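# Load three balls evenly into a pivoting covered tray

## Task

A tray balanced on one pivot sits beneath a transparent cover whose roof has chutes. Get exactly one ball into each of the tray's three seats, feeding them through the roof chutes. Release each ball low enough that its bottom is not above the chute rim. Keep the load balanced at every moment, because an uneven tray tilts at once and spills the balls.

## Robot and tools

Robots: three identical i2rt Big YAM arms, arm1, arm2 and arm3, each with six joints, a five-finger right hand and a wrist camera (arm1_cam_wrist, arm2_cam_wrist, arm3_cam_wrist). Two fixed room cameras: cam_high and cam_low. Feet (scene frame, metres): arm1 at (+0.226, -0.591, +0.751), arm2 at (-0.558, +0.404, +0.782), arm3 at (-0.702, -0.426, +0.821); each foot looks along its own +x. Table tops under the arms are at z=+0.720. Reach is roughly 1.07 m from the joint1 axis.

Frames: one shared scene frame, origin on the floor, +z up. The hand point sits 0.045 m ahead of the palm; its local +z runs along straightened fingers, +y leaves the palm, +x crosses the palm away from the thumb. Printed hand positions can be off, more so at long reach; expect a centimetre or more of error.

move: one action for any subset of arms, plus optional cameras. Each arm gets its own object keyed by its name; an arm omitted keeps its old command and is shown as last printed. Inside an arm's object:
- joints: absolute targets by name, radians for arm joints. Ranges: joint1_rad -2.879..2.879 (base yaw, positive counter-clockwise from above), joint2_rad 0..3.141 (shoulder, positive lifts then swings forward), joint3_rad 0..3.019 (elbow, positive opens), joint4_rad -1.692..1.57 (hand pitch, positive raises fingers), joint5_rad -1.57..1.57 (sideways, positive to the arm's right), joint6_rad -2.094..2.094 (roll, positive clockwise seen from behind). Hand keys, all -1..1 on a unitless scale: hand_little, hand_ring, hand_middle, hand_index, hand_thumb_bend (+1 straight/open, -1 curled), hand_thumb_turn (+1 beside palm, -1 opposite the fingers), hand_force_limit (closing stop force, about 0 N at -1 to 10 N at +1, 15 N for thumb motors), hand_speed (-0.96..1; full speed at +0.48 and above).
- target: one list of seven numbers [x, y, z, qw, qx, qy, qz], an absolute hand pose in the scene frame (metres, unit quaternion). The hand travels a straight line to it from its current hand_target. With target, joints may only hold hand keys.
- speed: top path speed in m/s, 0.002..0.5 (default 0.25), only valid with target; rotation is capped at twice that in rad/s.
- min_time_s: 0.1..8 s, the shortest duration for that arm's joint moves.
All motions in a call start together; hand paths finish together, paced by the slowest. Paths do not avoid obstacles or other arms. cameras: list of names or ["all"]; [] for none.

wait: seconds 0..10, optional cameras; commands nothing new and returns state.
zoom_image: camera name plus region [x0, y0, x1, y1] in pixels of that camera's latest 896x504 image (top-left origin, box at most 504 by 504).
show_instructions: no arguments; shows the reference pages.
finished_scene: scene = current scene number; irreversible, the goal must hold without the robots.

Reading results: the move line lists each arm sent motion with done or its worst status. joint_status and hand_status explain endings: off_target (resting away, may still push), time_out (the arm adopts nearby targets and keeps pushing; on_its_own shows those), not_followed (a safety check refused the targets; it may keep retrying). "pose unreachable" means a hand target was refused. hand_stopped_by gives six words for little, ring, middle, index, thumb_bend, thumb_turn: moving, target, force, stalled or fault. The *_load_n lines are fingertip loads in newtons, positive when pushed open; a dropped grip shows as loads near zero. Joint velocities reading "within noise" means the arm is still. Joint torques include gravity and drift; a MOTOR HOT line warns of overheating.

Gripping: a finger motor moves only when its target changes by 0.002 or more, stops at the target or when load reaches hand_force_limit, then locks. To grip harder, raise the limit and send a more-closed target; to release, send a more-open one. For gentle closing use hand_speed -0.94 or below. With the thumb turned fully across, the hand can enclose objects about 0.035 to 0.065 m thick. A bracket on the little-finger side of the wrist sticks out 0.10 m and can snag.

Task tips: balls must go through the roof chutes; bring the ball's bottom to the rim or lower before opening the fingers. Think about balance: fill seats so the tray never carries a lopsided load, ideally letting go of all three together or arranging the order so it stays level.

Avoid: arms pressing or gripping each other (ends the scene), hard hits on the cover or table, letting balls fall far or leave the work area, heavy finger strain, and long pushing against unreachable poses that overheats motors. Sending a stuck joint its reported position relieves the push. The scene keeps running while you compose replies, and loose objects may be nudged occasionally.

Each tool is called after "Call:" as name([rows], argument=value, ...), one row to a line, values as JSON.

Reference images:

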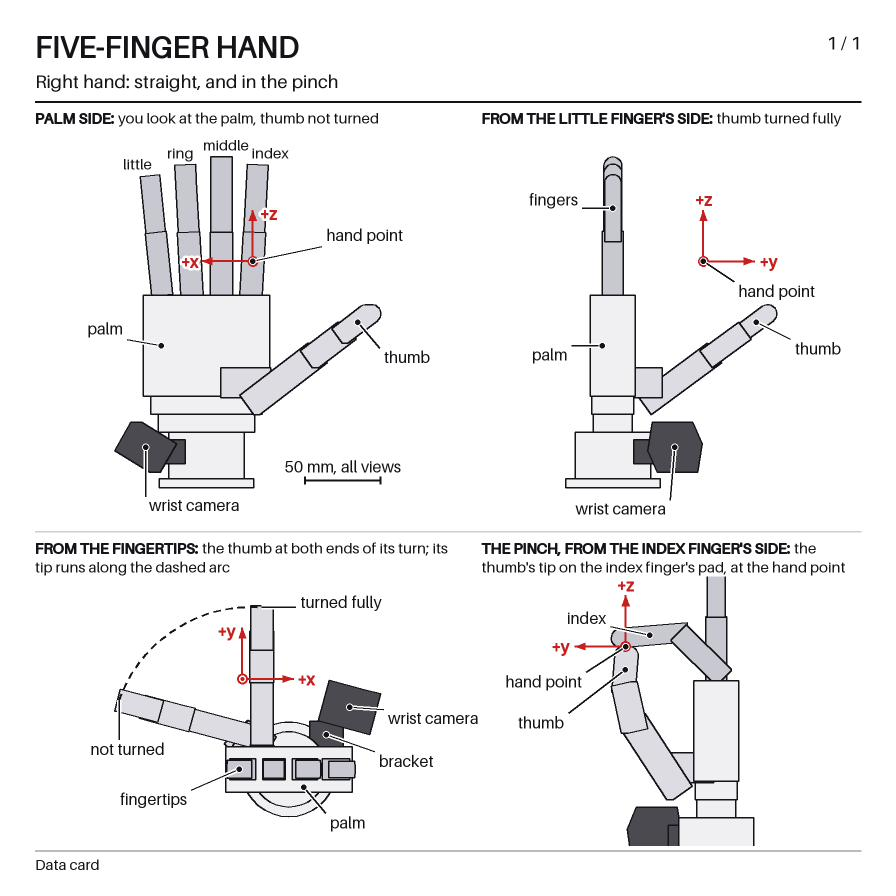

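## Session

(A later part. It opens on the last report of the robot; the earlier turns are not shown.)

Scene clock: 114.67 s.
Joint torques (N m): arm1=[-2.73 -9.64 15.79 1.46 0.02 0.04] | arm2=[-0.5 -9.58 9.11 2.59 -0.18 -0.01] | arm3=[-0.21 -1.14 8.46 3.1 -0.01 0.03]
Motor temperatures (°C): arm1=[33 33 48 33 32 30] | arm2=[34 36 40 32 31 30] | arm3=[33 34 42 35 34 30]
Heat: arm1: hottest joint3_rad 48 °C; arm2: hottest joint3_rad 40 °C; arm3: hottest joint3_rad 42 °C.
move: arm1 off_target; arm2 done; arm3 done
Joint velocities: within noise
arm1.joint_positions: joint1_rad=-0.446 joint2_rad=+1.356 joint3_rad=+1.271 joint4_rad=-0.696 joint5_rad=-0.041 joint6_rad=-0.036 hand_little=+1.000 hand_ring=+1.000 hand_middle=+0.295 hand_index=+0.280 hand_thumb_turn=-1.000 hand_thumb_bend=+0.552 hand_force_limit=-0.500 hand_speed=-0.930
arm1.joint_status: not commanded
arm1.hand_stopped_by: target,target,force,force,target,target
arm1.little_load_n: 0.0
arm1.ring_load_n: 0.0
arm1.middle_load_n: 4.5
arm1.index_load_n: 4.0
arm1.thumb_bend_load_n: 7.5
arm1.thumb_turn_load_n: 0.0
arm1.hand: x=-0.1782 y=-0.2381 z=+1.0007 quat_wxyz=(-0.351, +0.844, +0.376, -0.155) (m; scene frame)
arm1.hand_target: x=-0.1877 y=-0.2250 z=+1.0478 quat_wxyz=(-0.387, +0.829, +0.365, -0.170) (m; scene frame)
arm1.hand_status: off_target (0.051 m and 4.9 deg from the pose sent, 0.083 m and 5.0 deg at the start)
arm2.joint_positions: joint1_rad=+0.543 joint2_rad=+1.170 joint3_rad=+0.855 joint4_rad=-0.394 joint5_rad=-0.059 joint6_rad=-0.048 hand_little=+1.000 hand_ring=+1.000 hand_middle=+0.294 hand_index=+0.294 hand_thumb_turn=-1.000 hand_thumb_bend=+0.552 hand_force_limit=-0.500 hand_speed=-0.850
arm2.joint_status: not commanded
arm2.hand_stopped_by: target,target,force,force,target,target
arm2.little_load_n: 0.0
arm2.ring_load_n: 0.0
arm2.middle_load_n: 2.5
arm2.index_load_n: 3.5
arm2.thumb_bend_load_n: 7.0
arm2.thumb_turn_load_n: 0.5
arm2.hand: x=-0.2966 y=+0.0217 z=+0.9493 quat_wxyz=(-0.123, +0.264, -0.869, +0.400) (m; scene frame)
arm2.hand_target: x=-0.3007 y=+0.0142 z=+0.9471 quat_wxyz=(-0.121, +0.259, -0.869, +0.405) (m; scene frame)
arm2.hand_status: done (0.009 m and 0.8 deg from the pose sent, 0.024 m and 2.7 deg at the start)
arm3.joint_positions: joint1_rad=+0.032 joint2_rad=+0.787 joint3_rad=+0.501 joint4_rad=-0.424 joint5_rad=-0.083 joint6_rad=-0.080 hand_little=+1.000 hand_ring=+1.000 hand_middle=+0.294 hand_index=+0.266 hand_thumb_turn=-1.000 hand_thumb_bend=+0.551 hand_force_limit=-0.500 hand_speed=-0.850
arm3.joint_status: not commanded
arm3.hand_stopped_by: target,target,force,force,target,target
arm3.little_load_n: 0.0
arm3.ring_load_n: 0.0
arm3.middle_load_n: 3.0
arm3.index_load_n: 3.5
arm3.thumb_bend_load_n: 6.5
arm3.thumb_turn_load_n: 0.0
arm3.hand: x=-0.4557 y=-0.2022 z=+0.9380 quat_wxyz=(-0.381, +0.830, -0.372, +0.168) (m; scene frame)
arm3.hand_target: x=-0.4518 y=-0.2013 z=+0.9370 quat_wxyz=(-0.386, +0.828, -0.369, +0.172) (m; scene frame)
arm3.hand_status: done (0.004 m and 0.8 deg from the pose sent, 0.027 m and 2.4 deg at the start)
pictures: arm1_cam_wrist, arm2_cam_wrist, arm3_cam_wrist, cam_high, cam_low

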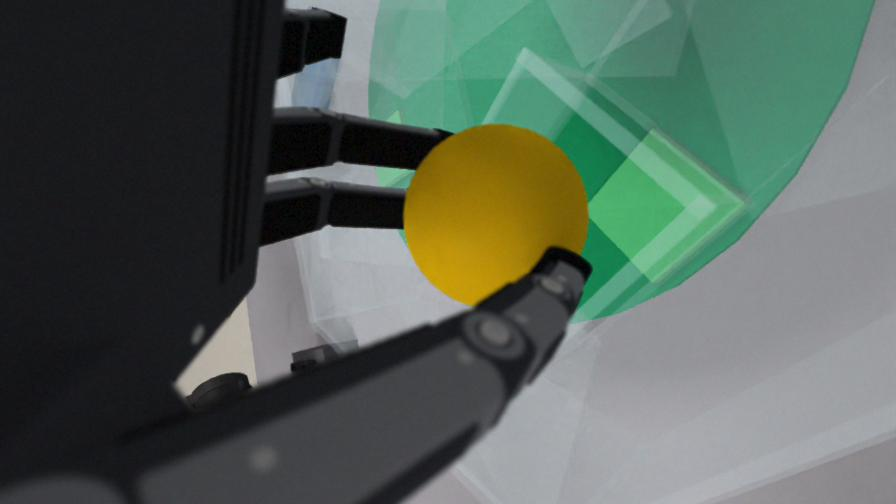

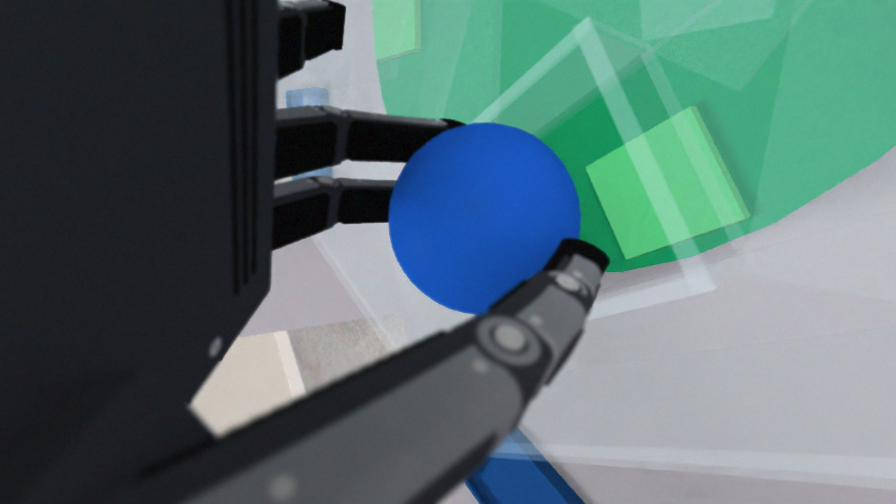

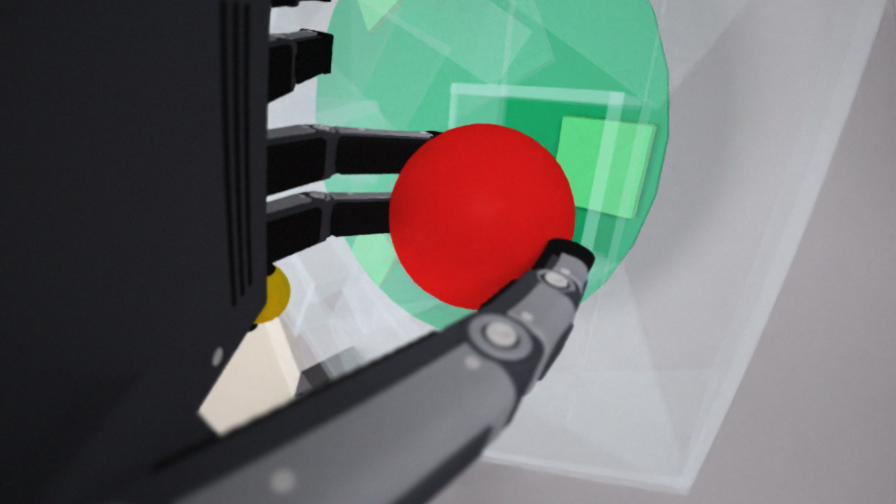

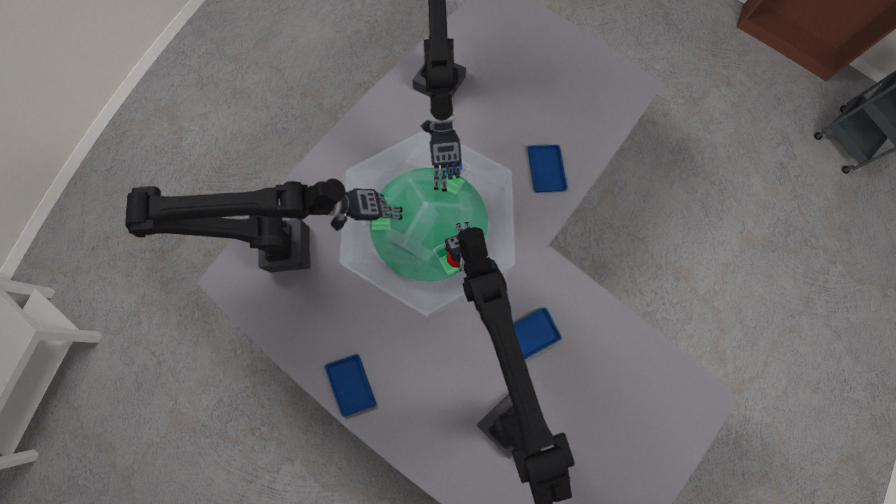

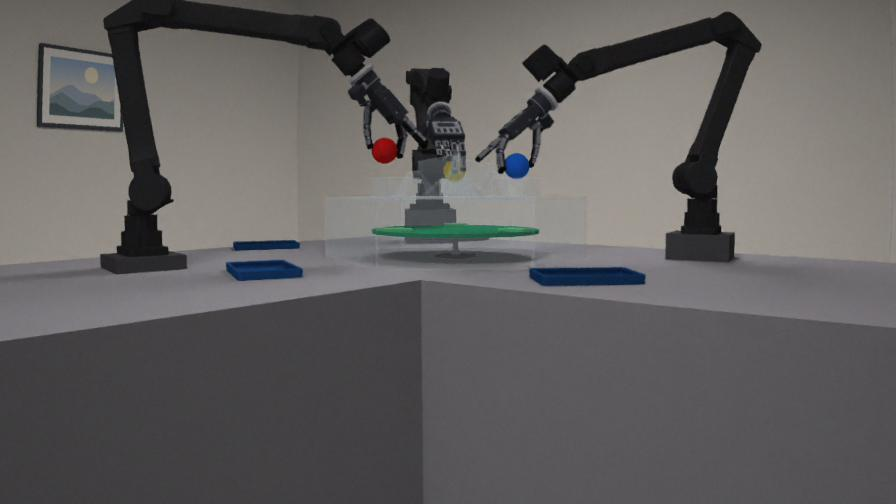

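Call:
move(arm1={"target": [-0.2016, -0.2205, 0.981, 0.3868, -0.8295, -0.365, 0.1702], "speed": 0.05}, arm2={"target": [-0.3020, 0.0130, 0.943, 0.1207, -0.2589, 0.8685, -0.405], "speed": 0.03}, arm3={"target": [-0.4510, -0.2003, 0.933, 0.386, -0.8277, 0.3693, -0.1722], "speed": 0.03}, cameras=["all"])

Call:
zoom_image(camera="arm3_cam_wrist", region=[440, 0, 780, 340])

Call:
zoom_image(camera="cam_low", region=[360, 130, 540, 220])

Scene clock: 136.37 s.
Joint torques (N m): arm1=[-2.02 -9.35 9.47 2.63 0.22 0.11] | arm2=[-0.56 -9.47 9.14 2.59 -0.19 -0.02] | arm3=[-0.09 -0.97 8.42 3.12 0.04 0.03]
Motor temperatures (°C): arm1=[33 34 48 33 32 30] | arm2=[34 36 39 32 31 30] | arm3=[33 34 42 35 34 30]
Heat: arm1: hottest joint3_rad 48 °C; arm2: hottest joint3_rad 39 °C; arm3: hottest joint3_rad 42 °C.
move: arm1 done; arm2 done; arm3 done
Joint velocities: within noise
arm1.joint_positions: joint1_rad=-0.443 joint2_rad=+1.386 joint3_rad=+1.218 joint4_rad=-0.548 joint5_rad=-0.035 joint6_rad=-0.031 hand_little=+1.000 hand_ring=+1.000 hand_middle=+0.295 hand_index=+0.280 hand_thumb_turn=-1.000 hand_thumb_bend=+0.552 hand_force_limit=-0.500 hand_speed=-0.930
arm1.joint_status: not commanded
arm1.hand_stopped_by: target,target,force,force,target,target
arm1.little_load_n: 0.0
arm1.ring_load_n: 0.0
arm1.middle_load_n: 4.5
arm1.index_load_n: 4.0
arm1.thumb_bend_load_n: 7.5
arm1.thumb_turn_load_n: 0.5
arm1.hand: x=-0.1943 y=-0.2224 z=+0.9789 quat_wxyz=(-0.379, +0.833, +0.369, -0.164) (m; scene frame)
arm1.hand_target: x=-0.2015 y=-0.2207 z=+0.9811 quat_wxyz=(-0.387, +0.830, +0.365, -0.170) (m; scene frame)
arm1.hand_status: done (0.008 m and 1.2 deg from the pose sent, 0.035 m and 4.9 deg at the start)
arm2.joint_positions: joint1_rad=+0.539 joint2_rad=+1.172 joint3_rad=+0.847 joint4_rad=-0.382 joint5_rad=-0.063 joint6_rad=-0.050 hand_little=+1.000 hand_ring=+1.000 hand_middle=+0.294 hand_index=+0.294 hand_thumb_turn=-1.000 hand_thumb_bend=+0.552 hand_force_limit=-0.500 hand_speed=-0.850
arm2.joint_status: not commanded
arm2.hand_stopped_by: target,target,force,force,target,target
arm2.little_load_n: 0.0
arm2.ring_load_n: 0.0
arm2.middle_load_n: 3.0
arm2.index_load_n: 3.0
arm2.thumb_bend_load_n: 7.0
arm2.thumb_turn_load_n: 0.5
arm2.hand: x=-0.2978 y=+0.0207 z=+0.9465 quat_wxyz=(-0.123, +0.263, -0.869, +0.401) (m; scene frame)
arm2.hand_target: x=-0.3022 y=+0.0132 z=+0.9430 quat_wxyz=(-0.120, +0.259, -0.869, +0.405) (m; scene frame)
arm2.hand_status: done (0.009 m and 0.7 deg from the pose sent, 0.012 m and 0.8 deg at the start)
arm3.joint_positions: joint1_rad=+0.032 joint2_rad=+0.794 joint3_rad=+0.494 joint4_rad=-0.407 joint5_rad=-0.083 joint6_rad=-0.080 hand_little=+1.000 hand_ring=+1.000 hand_middle=+0.294 hand_index=+0.266 hand_thumb_turn=-1.000 hand_thumb_bend=+0.551 hand_force_limit=-0.500 hand_speed=-0.850
arm3.joint_status: not commanded
arm3.hand_stopped_by: target,target,force,force,target,target
arm3.little_load_n: 0.0
arm3.ring_load_n: 0.0
arm3.middle_load_n: 3.0
arm3.index_load_n: 3.5
arm3.thumb_bend_load_n: 7.0
arm3.thumb_turn_load_n: 0.0
arm3.hand: x=-0.4547 y=-0.2015 z=+0.9350 quat_wxyz=(-0.382, +0.829, -0.371, +0.169) (m; scene frame)
arm3.hand_target: x=-0.4512 y=-0.2004 z=+0.9331 quat_wxyz=(-0.386, +0.828, -0.369, +0.172) (m; scene frame)
arm3.hand_status: done (0.004 m and 0.7 deg from the pose sent, 0.007 m and 0.8 deg at the start)
pictures: arm1_cam_wrist, arm2_cam_wrist, arm3_cam_wrist, cam_high, cam_low

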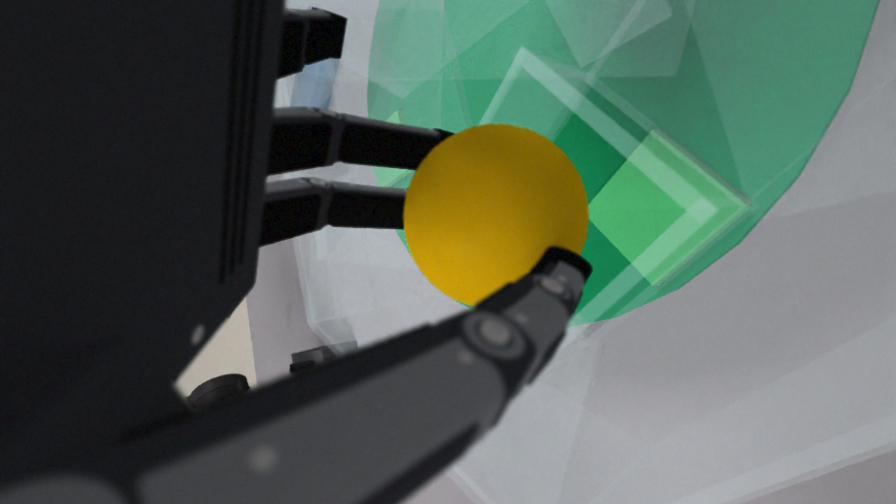

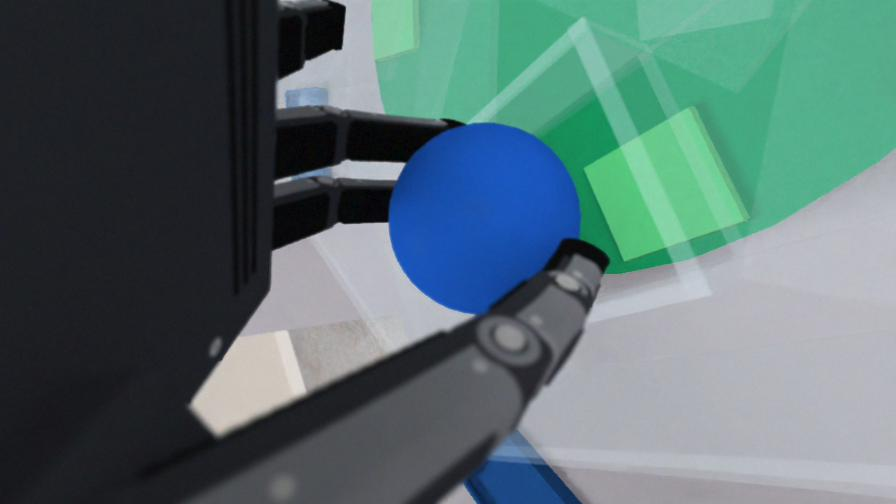

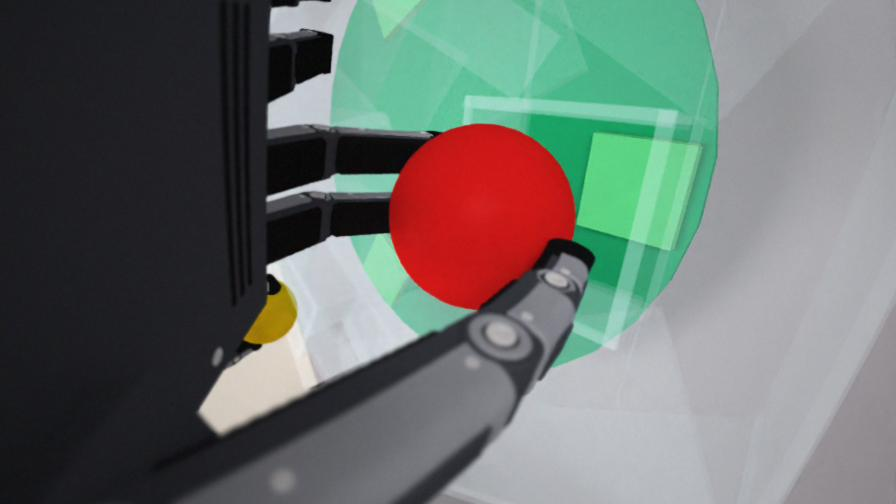

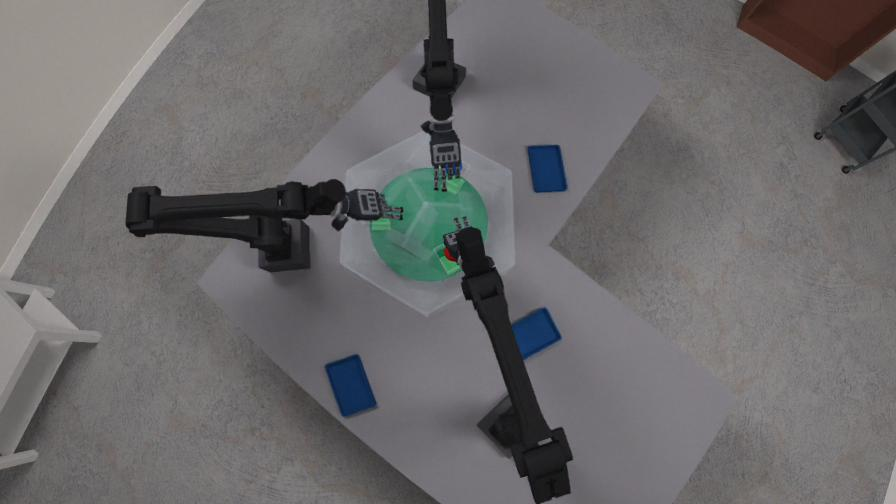

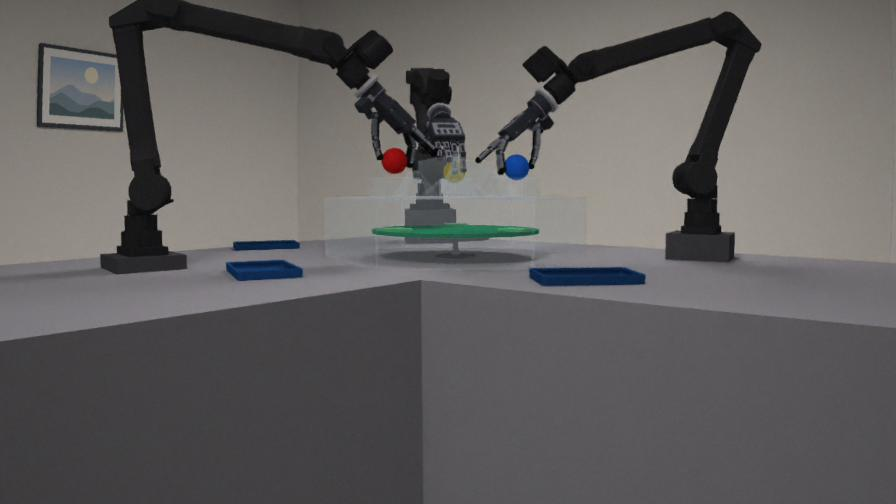

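Scaled by 1.482 from the camera's 896x504 image, which has a finer 1280x720 frame.

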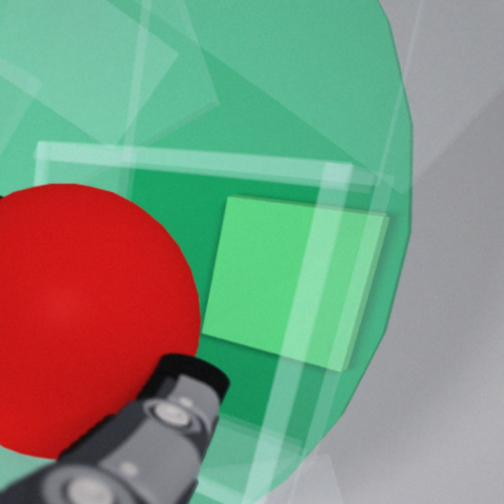

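Scaled by 2.800 from the camera's 896x504 image, which has a finer 1280x720 frame.

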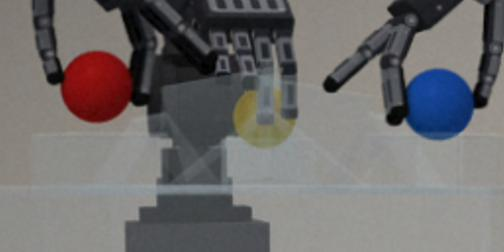

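Call:
move(arm1={"target": [-0.2077, -0.2203, 0.9641, 0.3868, -0.8295, -0.365, 0.1702], "speed": 0.04}, arm2={"target": [-0.3020, 0.0130, 0.9405, 0.1207, -0.2589, 0.8685, -0.405], "speed": 0.03}, cameras=["arm3_cam_wrist", "cam_low"])

Call:
zoom_image(camera="arm3_cam_wrist", region=[400, 0, 740, 400])

Call:
zoom_image(camera="cam_low", region=[360, 130, 540, 220])

Scene clock: 146.23 s.
Joint torques (N m): arm1=[-1.61 -9.47 9.44 2.65 0.22 0.11] | arm2=[-0.26 -9.64 9.07 2.61 -0.17 -0.05] | arm3=[-0.09 -1.03 8.4 3.14 0.04 0.04]
Motor temperatures (°C): arm1=[33 34 48 33 32 30] | arm2=[34 36 39 32 31 30] | arm3=[33 34 42 35 34 30]
Heat: arm1: hottest joint3_rad 48 °C; arm2: hottest joint3_rad 39 °C; arm3: hottest joint3_rad 42 °C.
move: arm1 done; arm2 done
Joint velocities: within noise
arm1.joint_positions: joint1_rad=-0.434 joint2_rad=+1.407 joint3_rad=+1.194 joint4_rad=-0.503 joint5_rad=-0.027 joint6_rad=-0.025 hand_little=+1.000 hand_ring=+1.000 hand_middle=+0.295 hand_index=+0.280 hand_thumb_turn=-1.000 hand_thumb_bend=+0.552 hand_force_limit=-0.500 hand_speed=-0.930
arm1.joint_status: not commanded
arm1.hand_stopped_by: target,target,force,force,target,target
arm1.little_load_n: 0.0
arm1.ring_load_n: 0.0
arm1.middle_load_n: 4.0
arm1.index_load_n: 4.0
arm1.thumb_bend_load_n: 7.5
arm1.thumb_turn_load_n: 0.0
arm1.hand: x=-0.2003 y=-0.2220 z=+0.9615 quat_wxyz=(-0.379, +0.833, +0.369, -0.164) (m; scene frame)
arm1.hand_target: x=-0.2076 y=-0.2203 z=+0.9643 quat_wxyz=(-0.387, +0.830, +0.365, -0.170) (m; scene frame)
arm1.hand_status: done (0.008 m and 1.3 deg from the pose sent, 0.020 m and 1.2 deg at the start)
arm2.joint_positions: joint1_rad=+0.539 joint2_rad=+1.175 joint3_rad=+0.842 joint4_rad=-0.375 joint5_rad=-0.063 joint6_rad=-0.050 hand_little=+1.000 hand_ring=+1.000 hand_middle=+0.294 hand_index=+0.294 hand_thumb_turn=-1.000 hand_thumb_bend=+0.552 hand_force_limit=-0.500 hand_speed=-0.850
arm2.joint_status: not commanded
arm2.hand_stopped_by: target,target,force,force,target,target
arm2.little_load_n: 0.0
arm2.ring_load_n: -0.5
arm2.middle_load_n: 2.5
arm2.index_load_n: 3.0
arm2.thumb_bend_load_n: 7.0
arm2.thumb_turn_load_n: 0.5
arm2.hand: x=-0.2979 y=+0.0208 z=+0.9436 quat_wxyz=(-0.123, +0.263, -0.869, +0.401) (m; scene frame)
arm2.hand_target: x=-0.3021 y=+0.0132 z=+0.9406 quat_wxyz=(-0.121, +0.259, -0.869, +0.405) (m; scene frame)
arm2.hand_status: done (0.009 m and 0.8 deg from the pose sent, 0.011 m and 0.7 deg at the start)
arm3: as last shown
pictures: arm3_cam_wrist, cam_low

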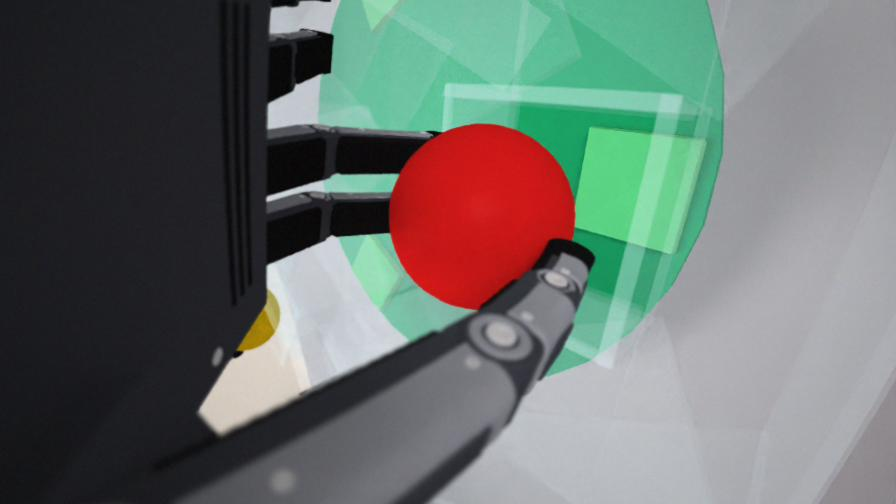

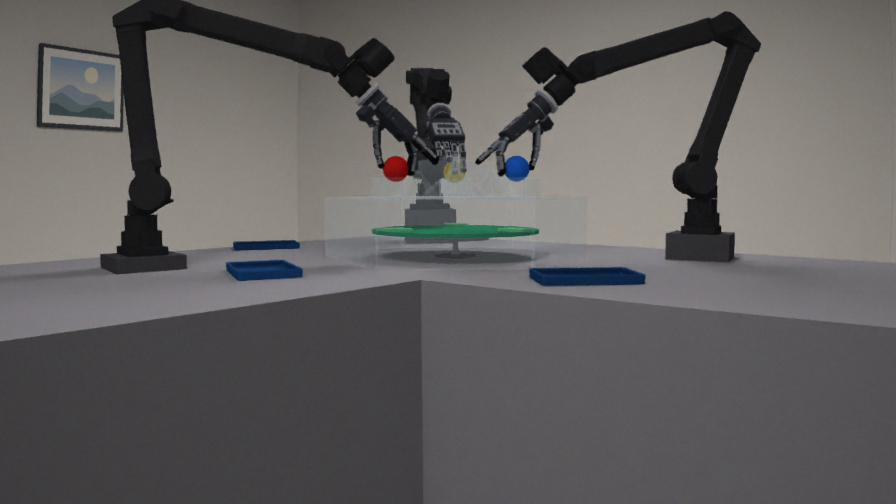

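Scaled by 1.260 from the camera's 896x504 image, which has a finer 1280x720 frame.

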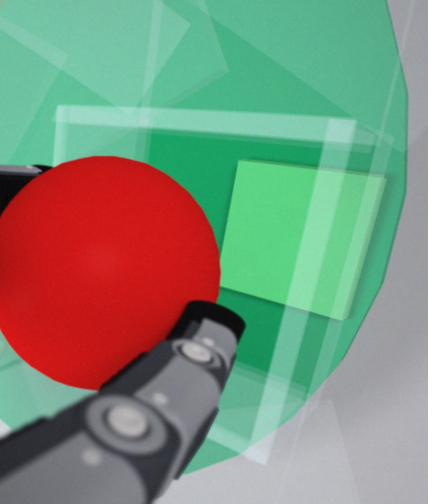

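Scaled by 2.800 from the camera's 896x504 image, which has a finer 1280x720 frame.

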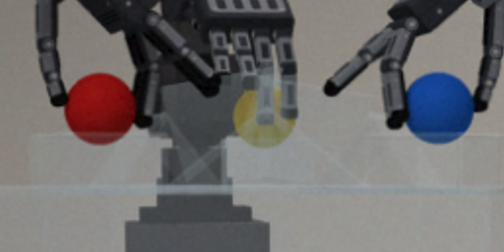

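Call:
move(arm1={"joints": {"hand_index": 0.7, "hand_middle": 0.7, "hand_thumb_bend": 0.8, "hand_speed": 0.6}}, arm2={"joints": {"hand_index": 0.7, "hand_middle": 0.7, "hand_thumb_bend": 0.8, "hand_speed": 0.6}}, arm3={"joints": {"hand_index": 0.7, "hand_middle": 0.7, "hand_thumb_bend": 0.8, "hand_speed": 0.6}}, cameras=["all"])

Scene clock: 156.03 s.
Joint torques (N m): arm1=[-1.85 -9.41 9.35 2.5 0.22 0.07] | arm2=[-0.44 -9.64 9.11 2.3 -0.15 0] | arm3=[-0.09 -1.03 8.43 2.78 0.04 0.04]
Motor temperatures (°C): arm1=[33 34 46 33 32 30] | arm2=[34 36 40 32 31 30] | arm3=[33 34 41 35 34 30]
Heat: arm1: hottest joint3_rad 46 °C; arm2: hottest joint3_rad 40 °C; arm3: hottest joint3_rad 41 °C.
move: arm1 done; arm2 done; arm3 done
Joint velocities: within noise
arm1.joint_positions: joint1_rad=-0.434 joint2_rad=+1.407 joint3_rad=+1.194 joint4_rad=-0.497 joint5_rad=-0.027 joint6_rad=-0.023 hand_little=+1.000 hand_ring=+1.000 hand_middle=+0.700 hand_index=+0.700 hand_thumb_turn=-1.000 hand_thumb_bend=+0.800 hand_force_limit=-0.500 hand_speed=+0.600
arm1.joint_status: all done
arm1.hand_stopped_by: target,target,target,target,target,target
arm1.little_load_n: 0.0
arm1.ring_load_n: 0.0
arm1.middle_load_n: 0.0
arm1.index_load_n: 0.0
arm1.thumb_bend_load_n: 0.0
arm1.thumb_turn_load_n: 0.0
arm1.hand: x=-0.2014 y=-0.2211 z=+0.9626 quat_wxyz=(-0.381, +0.832, +0.367, -0.166) (m; scene frame)
arm1.hand_target: x=-0.2076 y=-0.2203 z=+0.9642 quat_wxyz=(-0.387, +0.830, +0.365, -0.170) (m; scene frame)
arm1.hand_status: not commanded
arm2.joint_positions: joint1_rad=+0.539 joint2_rad=+1.175 joint3_rad=+0.842 joint4_rad=-0.367 joint5_rad=-0.063 joint6_rad=-0.050 hand_little=+1.000 hand_ring=+1.000 hand_middle=+0.700 hand_index=+0.700 hand_thumb_turn=-1.000 hand_thumb_bend=+0.800 hand_force_limit=-0.500 hand_speed=+0.600
arm2.joint_status: all done
arm2.hand_stopped_by: target,target,target,target,target,target
arm2.little_load_n: 0.0
arm2.ring_load_n: 0.0
arm2.middle_load_n: 0.0
arm2.index_load_n: 0.0
arm2.thumb_bend_load_n: 0.0
arm2.thumb_turn_load_n: 0.0
arm2.hand: x=-0.2970 y=+0.0195 z=+0.9448 quat_wxyz=(-0.124, +0.263, -0.867, +0.404) (m; scene frame)
arm2.hand_target: x=-0.3021 y=+0.0132 z=+0.9406 quat_wxyz=(-0.121, +0.259, -0.869, +0.405) (m; scene frame)
arm2.hand_status: not commanded
arm3.joint_positions: joint1_rad=+0.032 joint2_rad=+0.794 joint3_rad=+0.494 joint4_rad=-0.399 joint5_rad=-0.083 joint6_rad=-0.080 hand_little=+1.000 hand_ring=+1.000 hand_middle=+0.700 hand_index=+0.700 hand_thumb_turn=-1.000 hand_thumb_bend=+0.800 hand_force_limit=-0.500 hand_speed=+0.600
arm3.joint_status: all done
arm3.hand_stopped_by: target,target,target,target,target,target
arm3.little_load_n: 0.0
arm3.ring_load_n: -0.5
arm3.middle_load_n: 0.0
arm3.index_load_n: 0.0
arm3.thumb_bend_load_n: 0.0
arm3.thumb_turn_load_n: 0.0
arm3.hand: x=-0.4533 y=-0.2005 z=+0.9363 quat_wxyz=(-0.385, +0.828, -0.370, +0.170) (m; scene frame)
arm3.hand_target: x=-0.4512 y=-0.2004 z=+0.9331 quat_wxyz=(-0.386, +0.828, -0.369, +0.172) (m; scene frame)
arm3.hand_status: not commanded
pictures: arm1_cam_wrist, arm2_cam_wrist, arm3_cam_wrist, cam_high, cam_low

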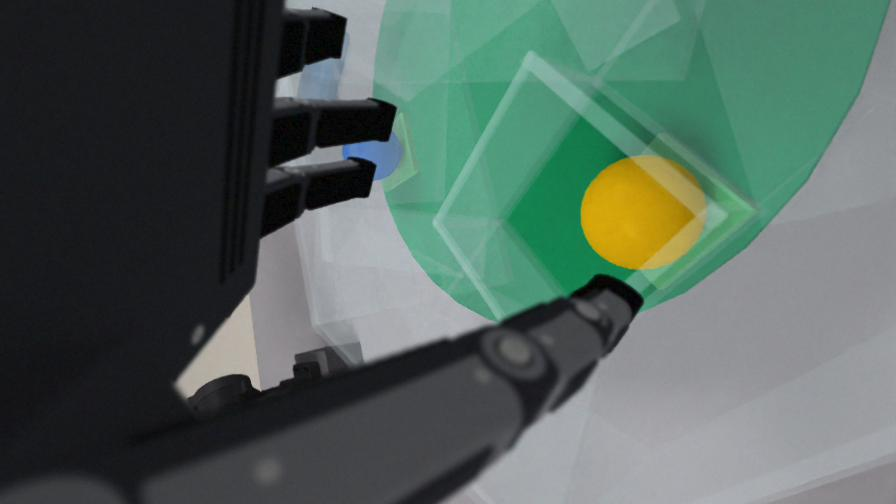

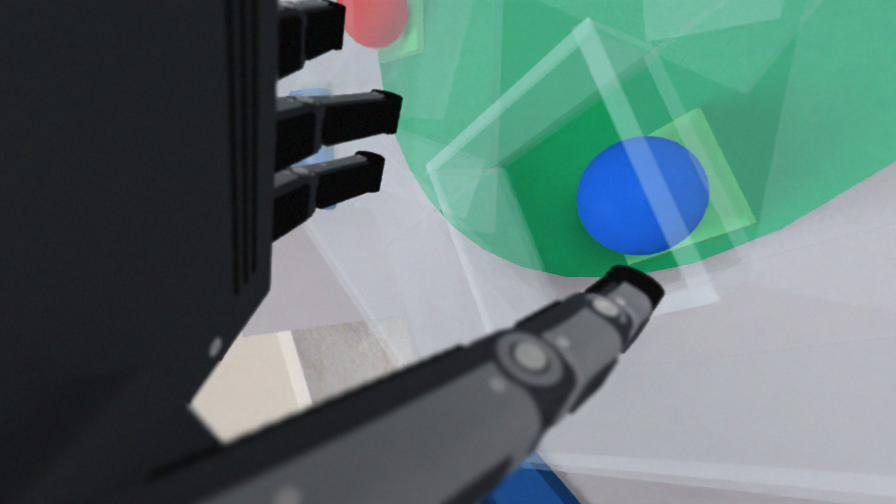

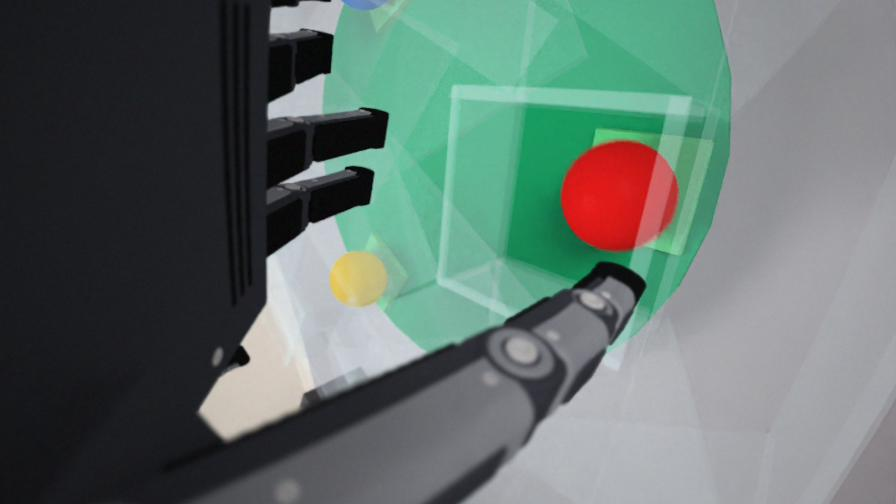

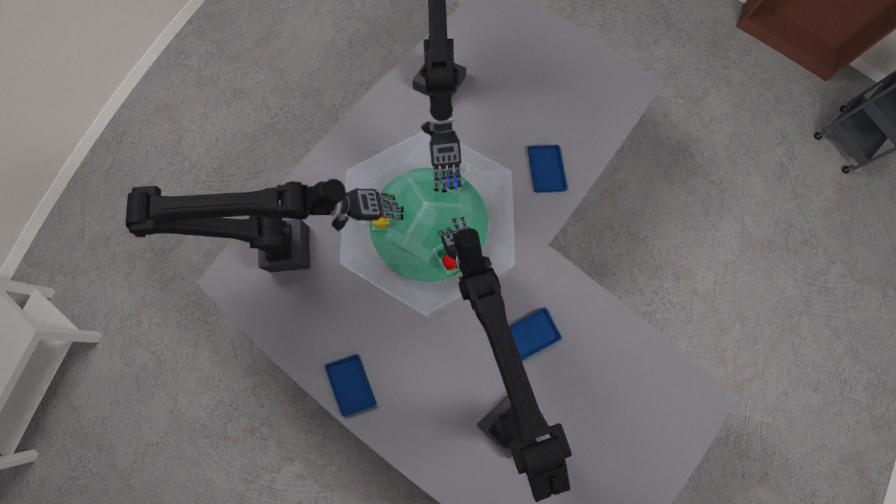

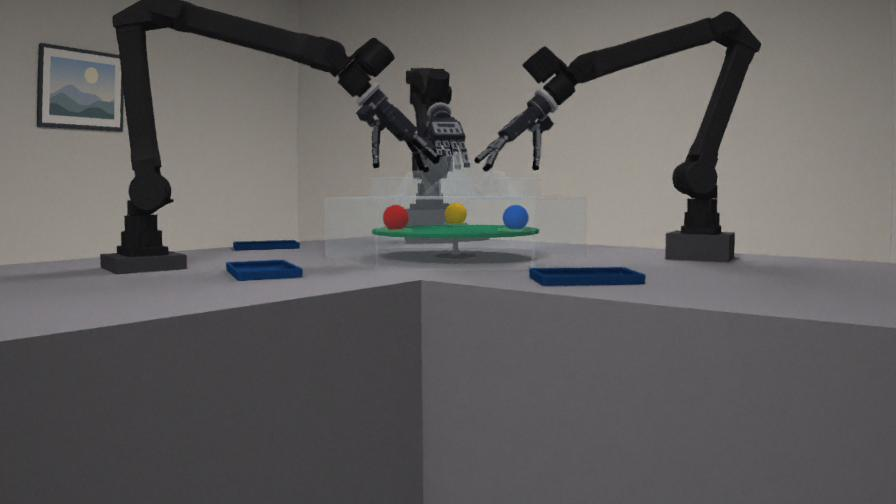

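Call:
wait(seconds=0.5, cameras=["cam_low"])

Call:
finished_scene(scene=3)

Scene clock: 158.60 s.
Joint torques (N m): arm1=[-1.61 -9.29 9.33 2.58 0.26 0.1] | arm2=[-0.15 -9.58 9.11 2.32 -0.15 -0.05] | arm3=[-0.09 -1.03 8.44 2.81 0.04 0.04]
Motor temperatures (°C): arm1=[33 34 46 33 32 30] | arm2=[34 36 40 32 31 30] | arm3=[33 34 41 35 34 30]
Heat: arm1: hottest joint3_rad 46 °C; arm2: hottest joint3_rad 40 °C; arm3: hottest joint3_rad 41 °C.
Joint velocities: within noise
arm1.joint_positions: joint1_rad=-0.434 joint2_rad=+1.407 joint3_rad=+1.194 joint4_rad=-0.497 joint5_rad=-0.027 joint6_rad=-0.023 hand_little=+1.000 hand_ring=+1.000 hand_middle=+0.700 hand_index=+0.700 hand_thumb_turn=-1.000 hand_thumb_bend=+0.800 hand_force_limit=-0.500 hand_speed=+0.600
arm1.joint_status: all done
arm1.hand_stopped_by: target,target,target,target,target,target
arm1.little_load_n: 0.0
arm1.ring_load_n: -0.5
arm1.middle_load_n: 0.0
arm1.index_load_n: 0.0
arm1.thumb_bend_load_n: 0.0
arm1.thumb_turn_load_n: 0.0
arm1.hand: x=-0.2014 y=-0.2211 z=+0.9626 quat_wxyz=(-0.381, +0.832, +0.367, -0.166) (m; scene frame)
arm1.hand_target: x=-0.2076 y=-0.2203 z=+0.9642 quat_wxyz=(-0.387, +0.830, +0.365, -0.170) (m; scene frame)
arm1.hand_status: not commanded
arm2.joint_positions: joint1_rad=+0.539 joint2_rad=+1.175 joint3_rad=+0.842 joint4_rad=-0.367 joint5_rad=-0.063 joint6_rad=-0.050 hand_little=+1.000 hand_ring=+1.000 hand_middle=+0.700 hand_index=+0.700 hand_thumb_turn=-1.000 hand_thumb_bend=+0.800 hand_force_limit=-0.500 hand_speed=+0.600
arm2.joint_status: all done
arm2.hand_stopped_by: target,target,target,target,target,target
arm2.little_load_n: 0.0
arm2.ring_load_n: 0.0
arm2.middle_load_n: 0.0
arm2.index_load_n: 0.0
arm2.thumb_bend_load_n: 0.0
arm2.thumb_turn_load_n: 0.0
arm2.hand: x=-0.2970 y=+0.0195 z=+0.9448 quat_wxyz=(-0.124, +0.263, -0.867, +0.404) (m; scene frame)
arm2.hand_target: x=-0.3021 y=+0.0132 z=+0.9406 quat_wxyz=(-0.121, +0.259, -0.869, +0.405) (m; scene frame)
arm2.hand_status: not commanded
arm3.joint_positions: joint1_rad=+0.032 joint2_rad=+0.794 joint3_rad=+0.494 joint4_rad=-0.399 joint5_rad=-0.083 joint6_rad=-0.080 hand_little=+1.000 hand_ring=+1.000 hand_middle=+0.700 hand_index=+0.700 hand_thumb_turn=-1.000 hand_thumb_bend=+0.800 hand_force_limit=-0.500 hand_speed=+0.600
arm3.joint_status: all done
arm3.hand_stopped_by: target,target,target,target,target,target
arm3.little_load_n: 0.0
arm3.ring_load_n: 0.0
arm3.middle_load_n: 0.0
arm3.index_load_n: 0.0
arm3.thumb_bend_load_n: 0.0
arm3.thumb_turn_load_n: 0.0
arm3.hand: x=-0.4533 y=-0.2005 z=+0.9363 quat_wxyz=(-0.385, +0.828, -0.370, +0.170) (m; scene frame)
arm3.hand_target: x=-0.4512 y=-0.2004 z=+0.9331 quat_wxyz=(-0.386, +0.828, -0.369, +0.172) (m; scene frame)
arm3.hand_status: not commanded
wait: 0.50 s; at rest from the start
pictures: cam_low

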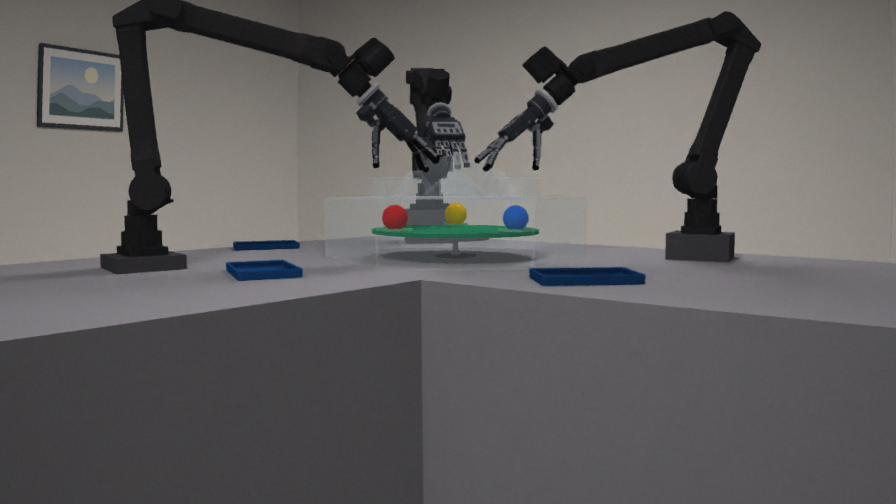

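The scene is finished: the task was done.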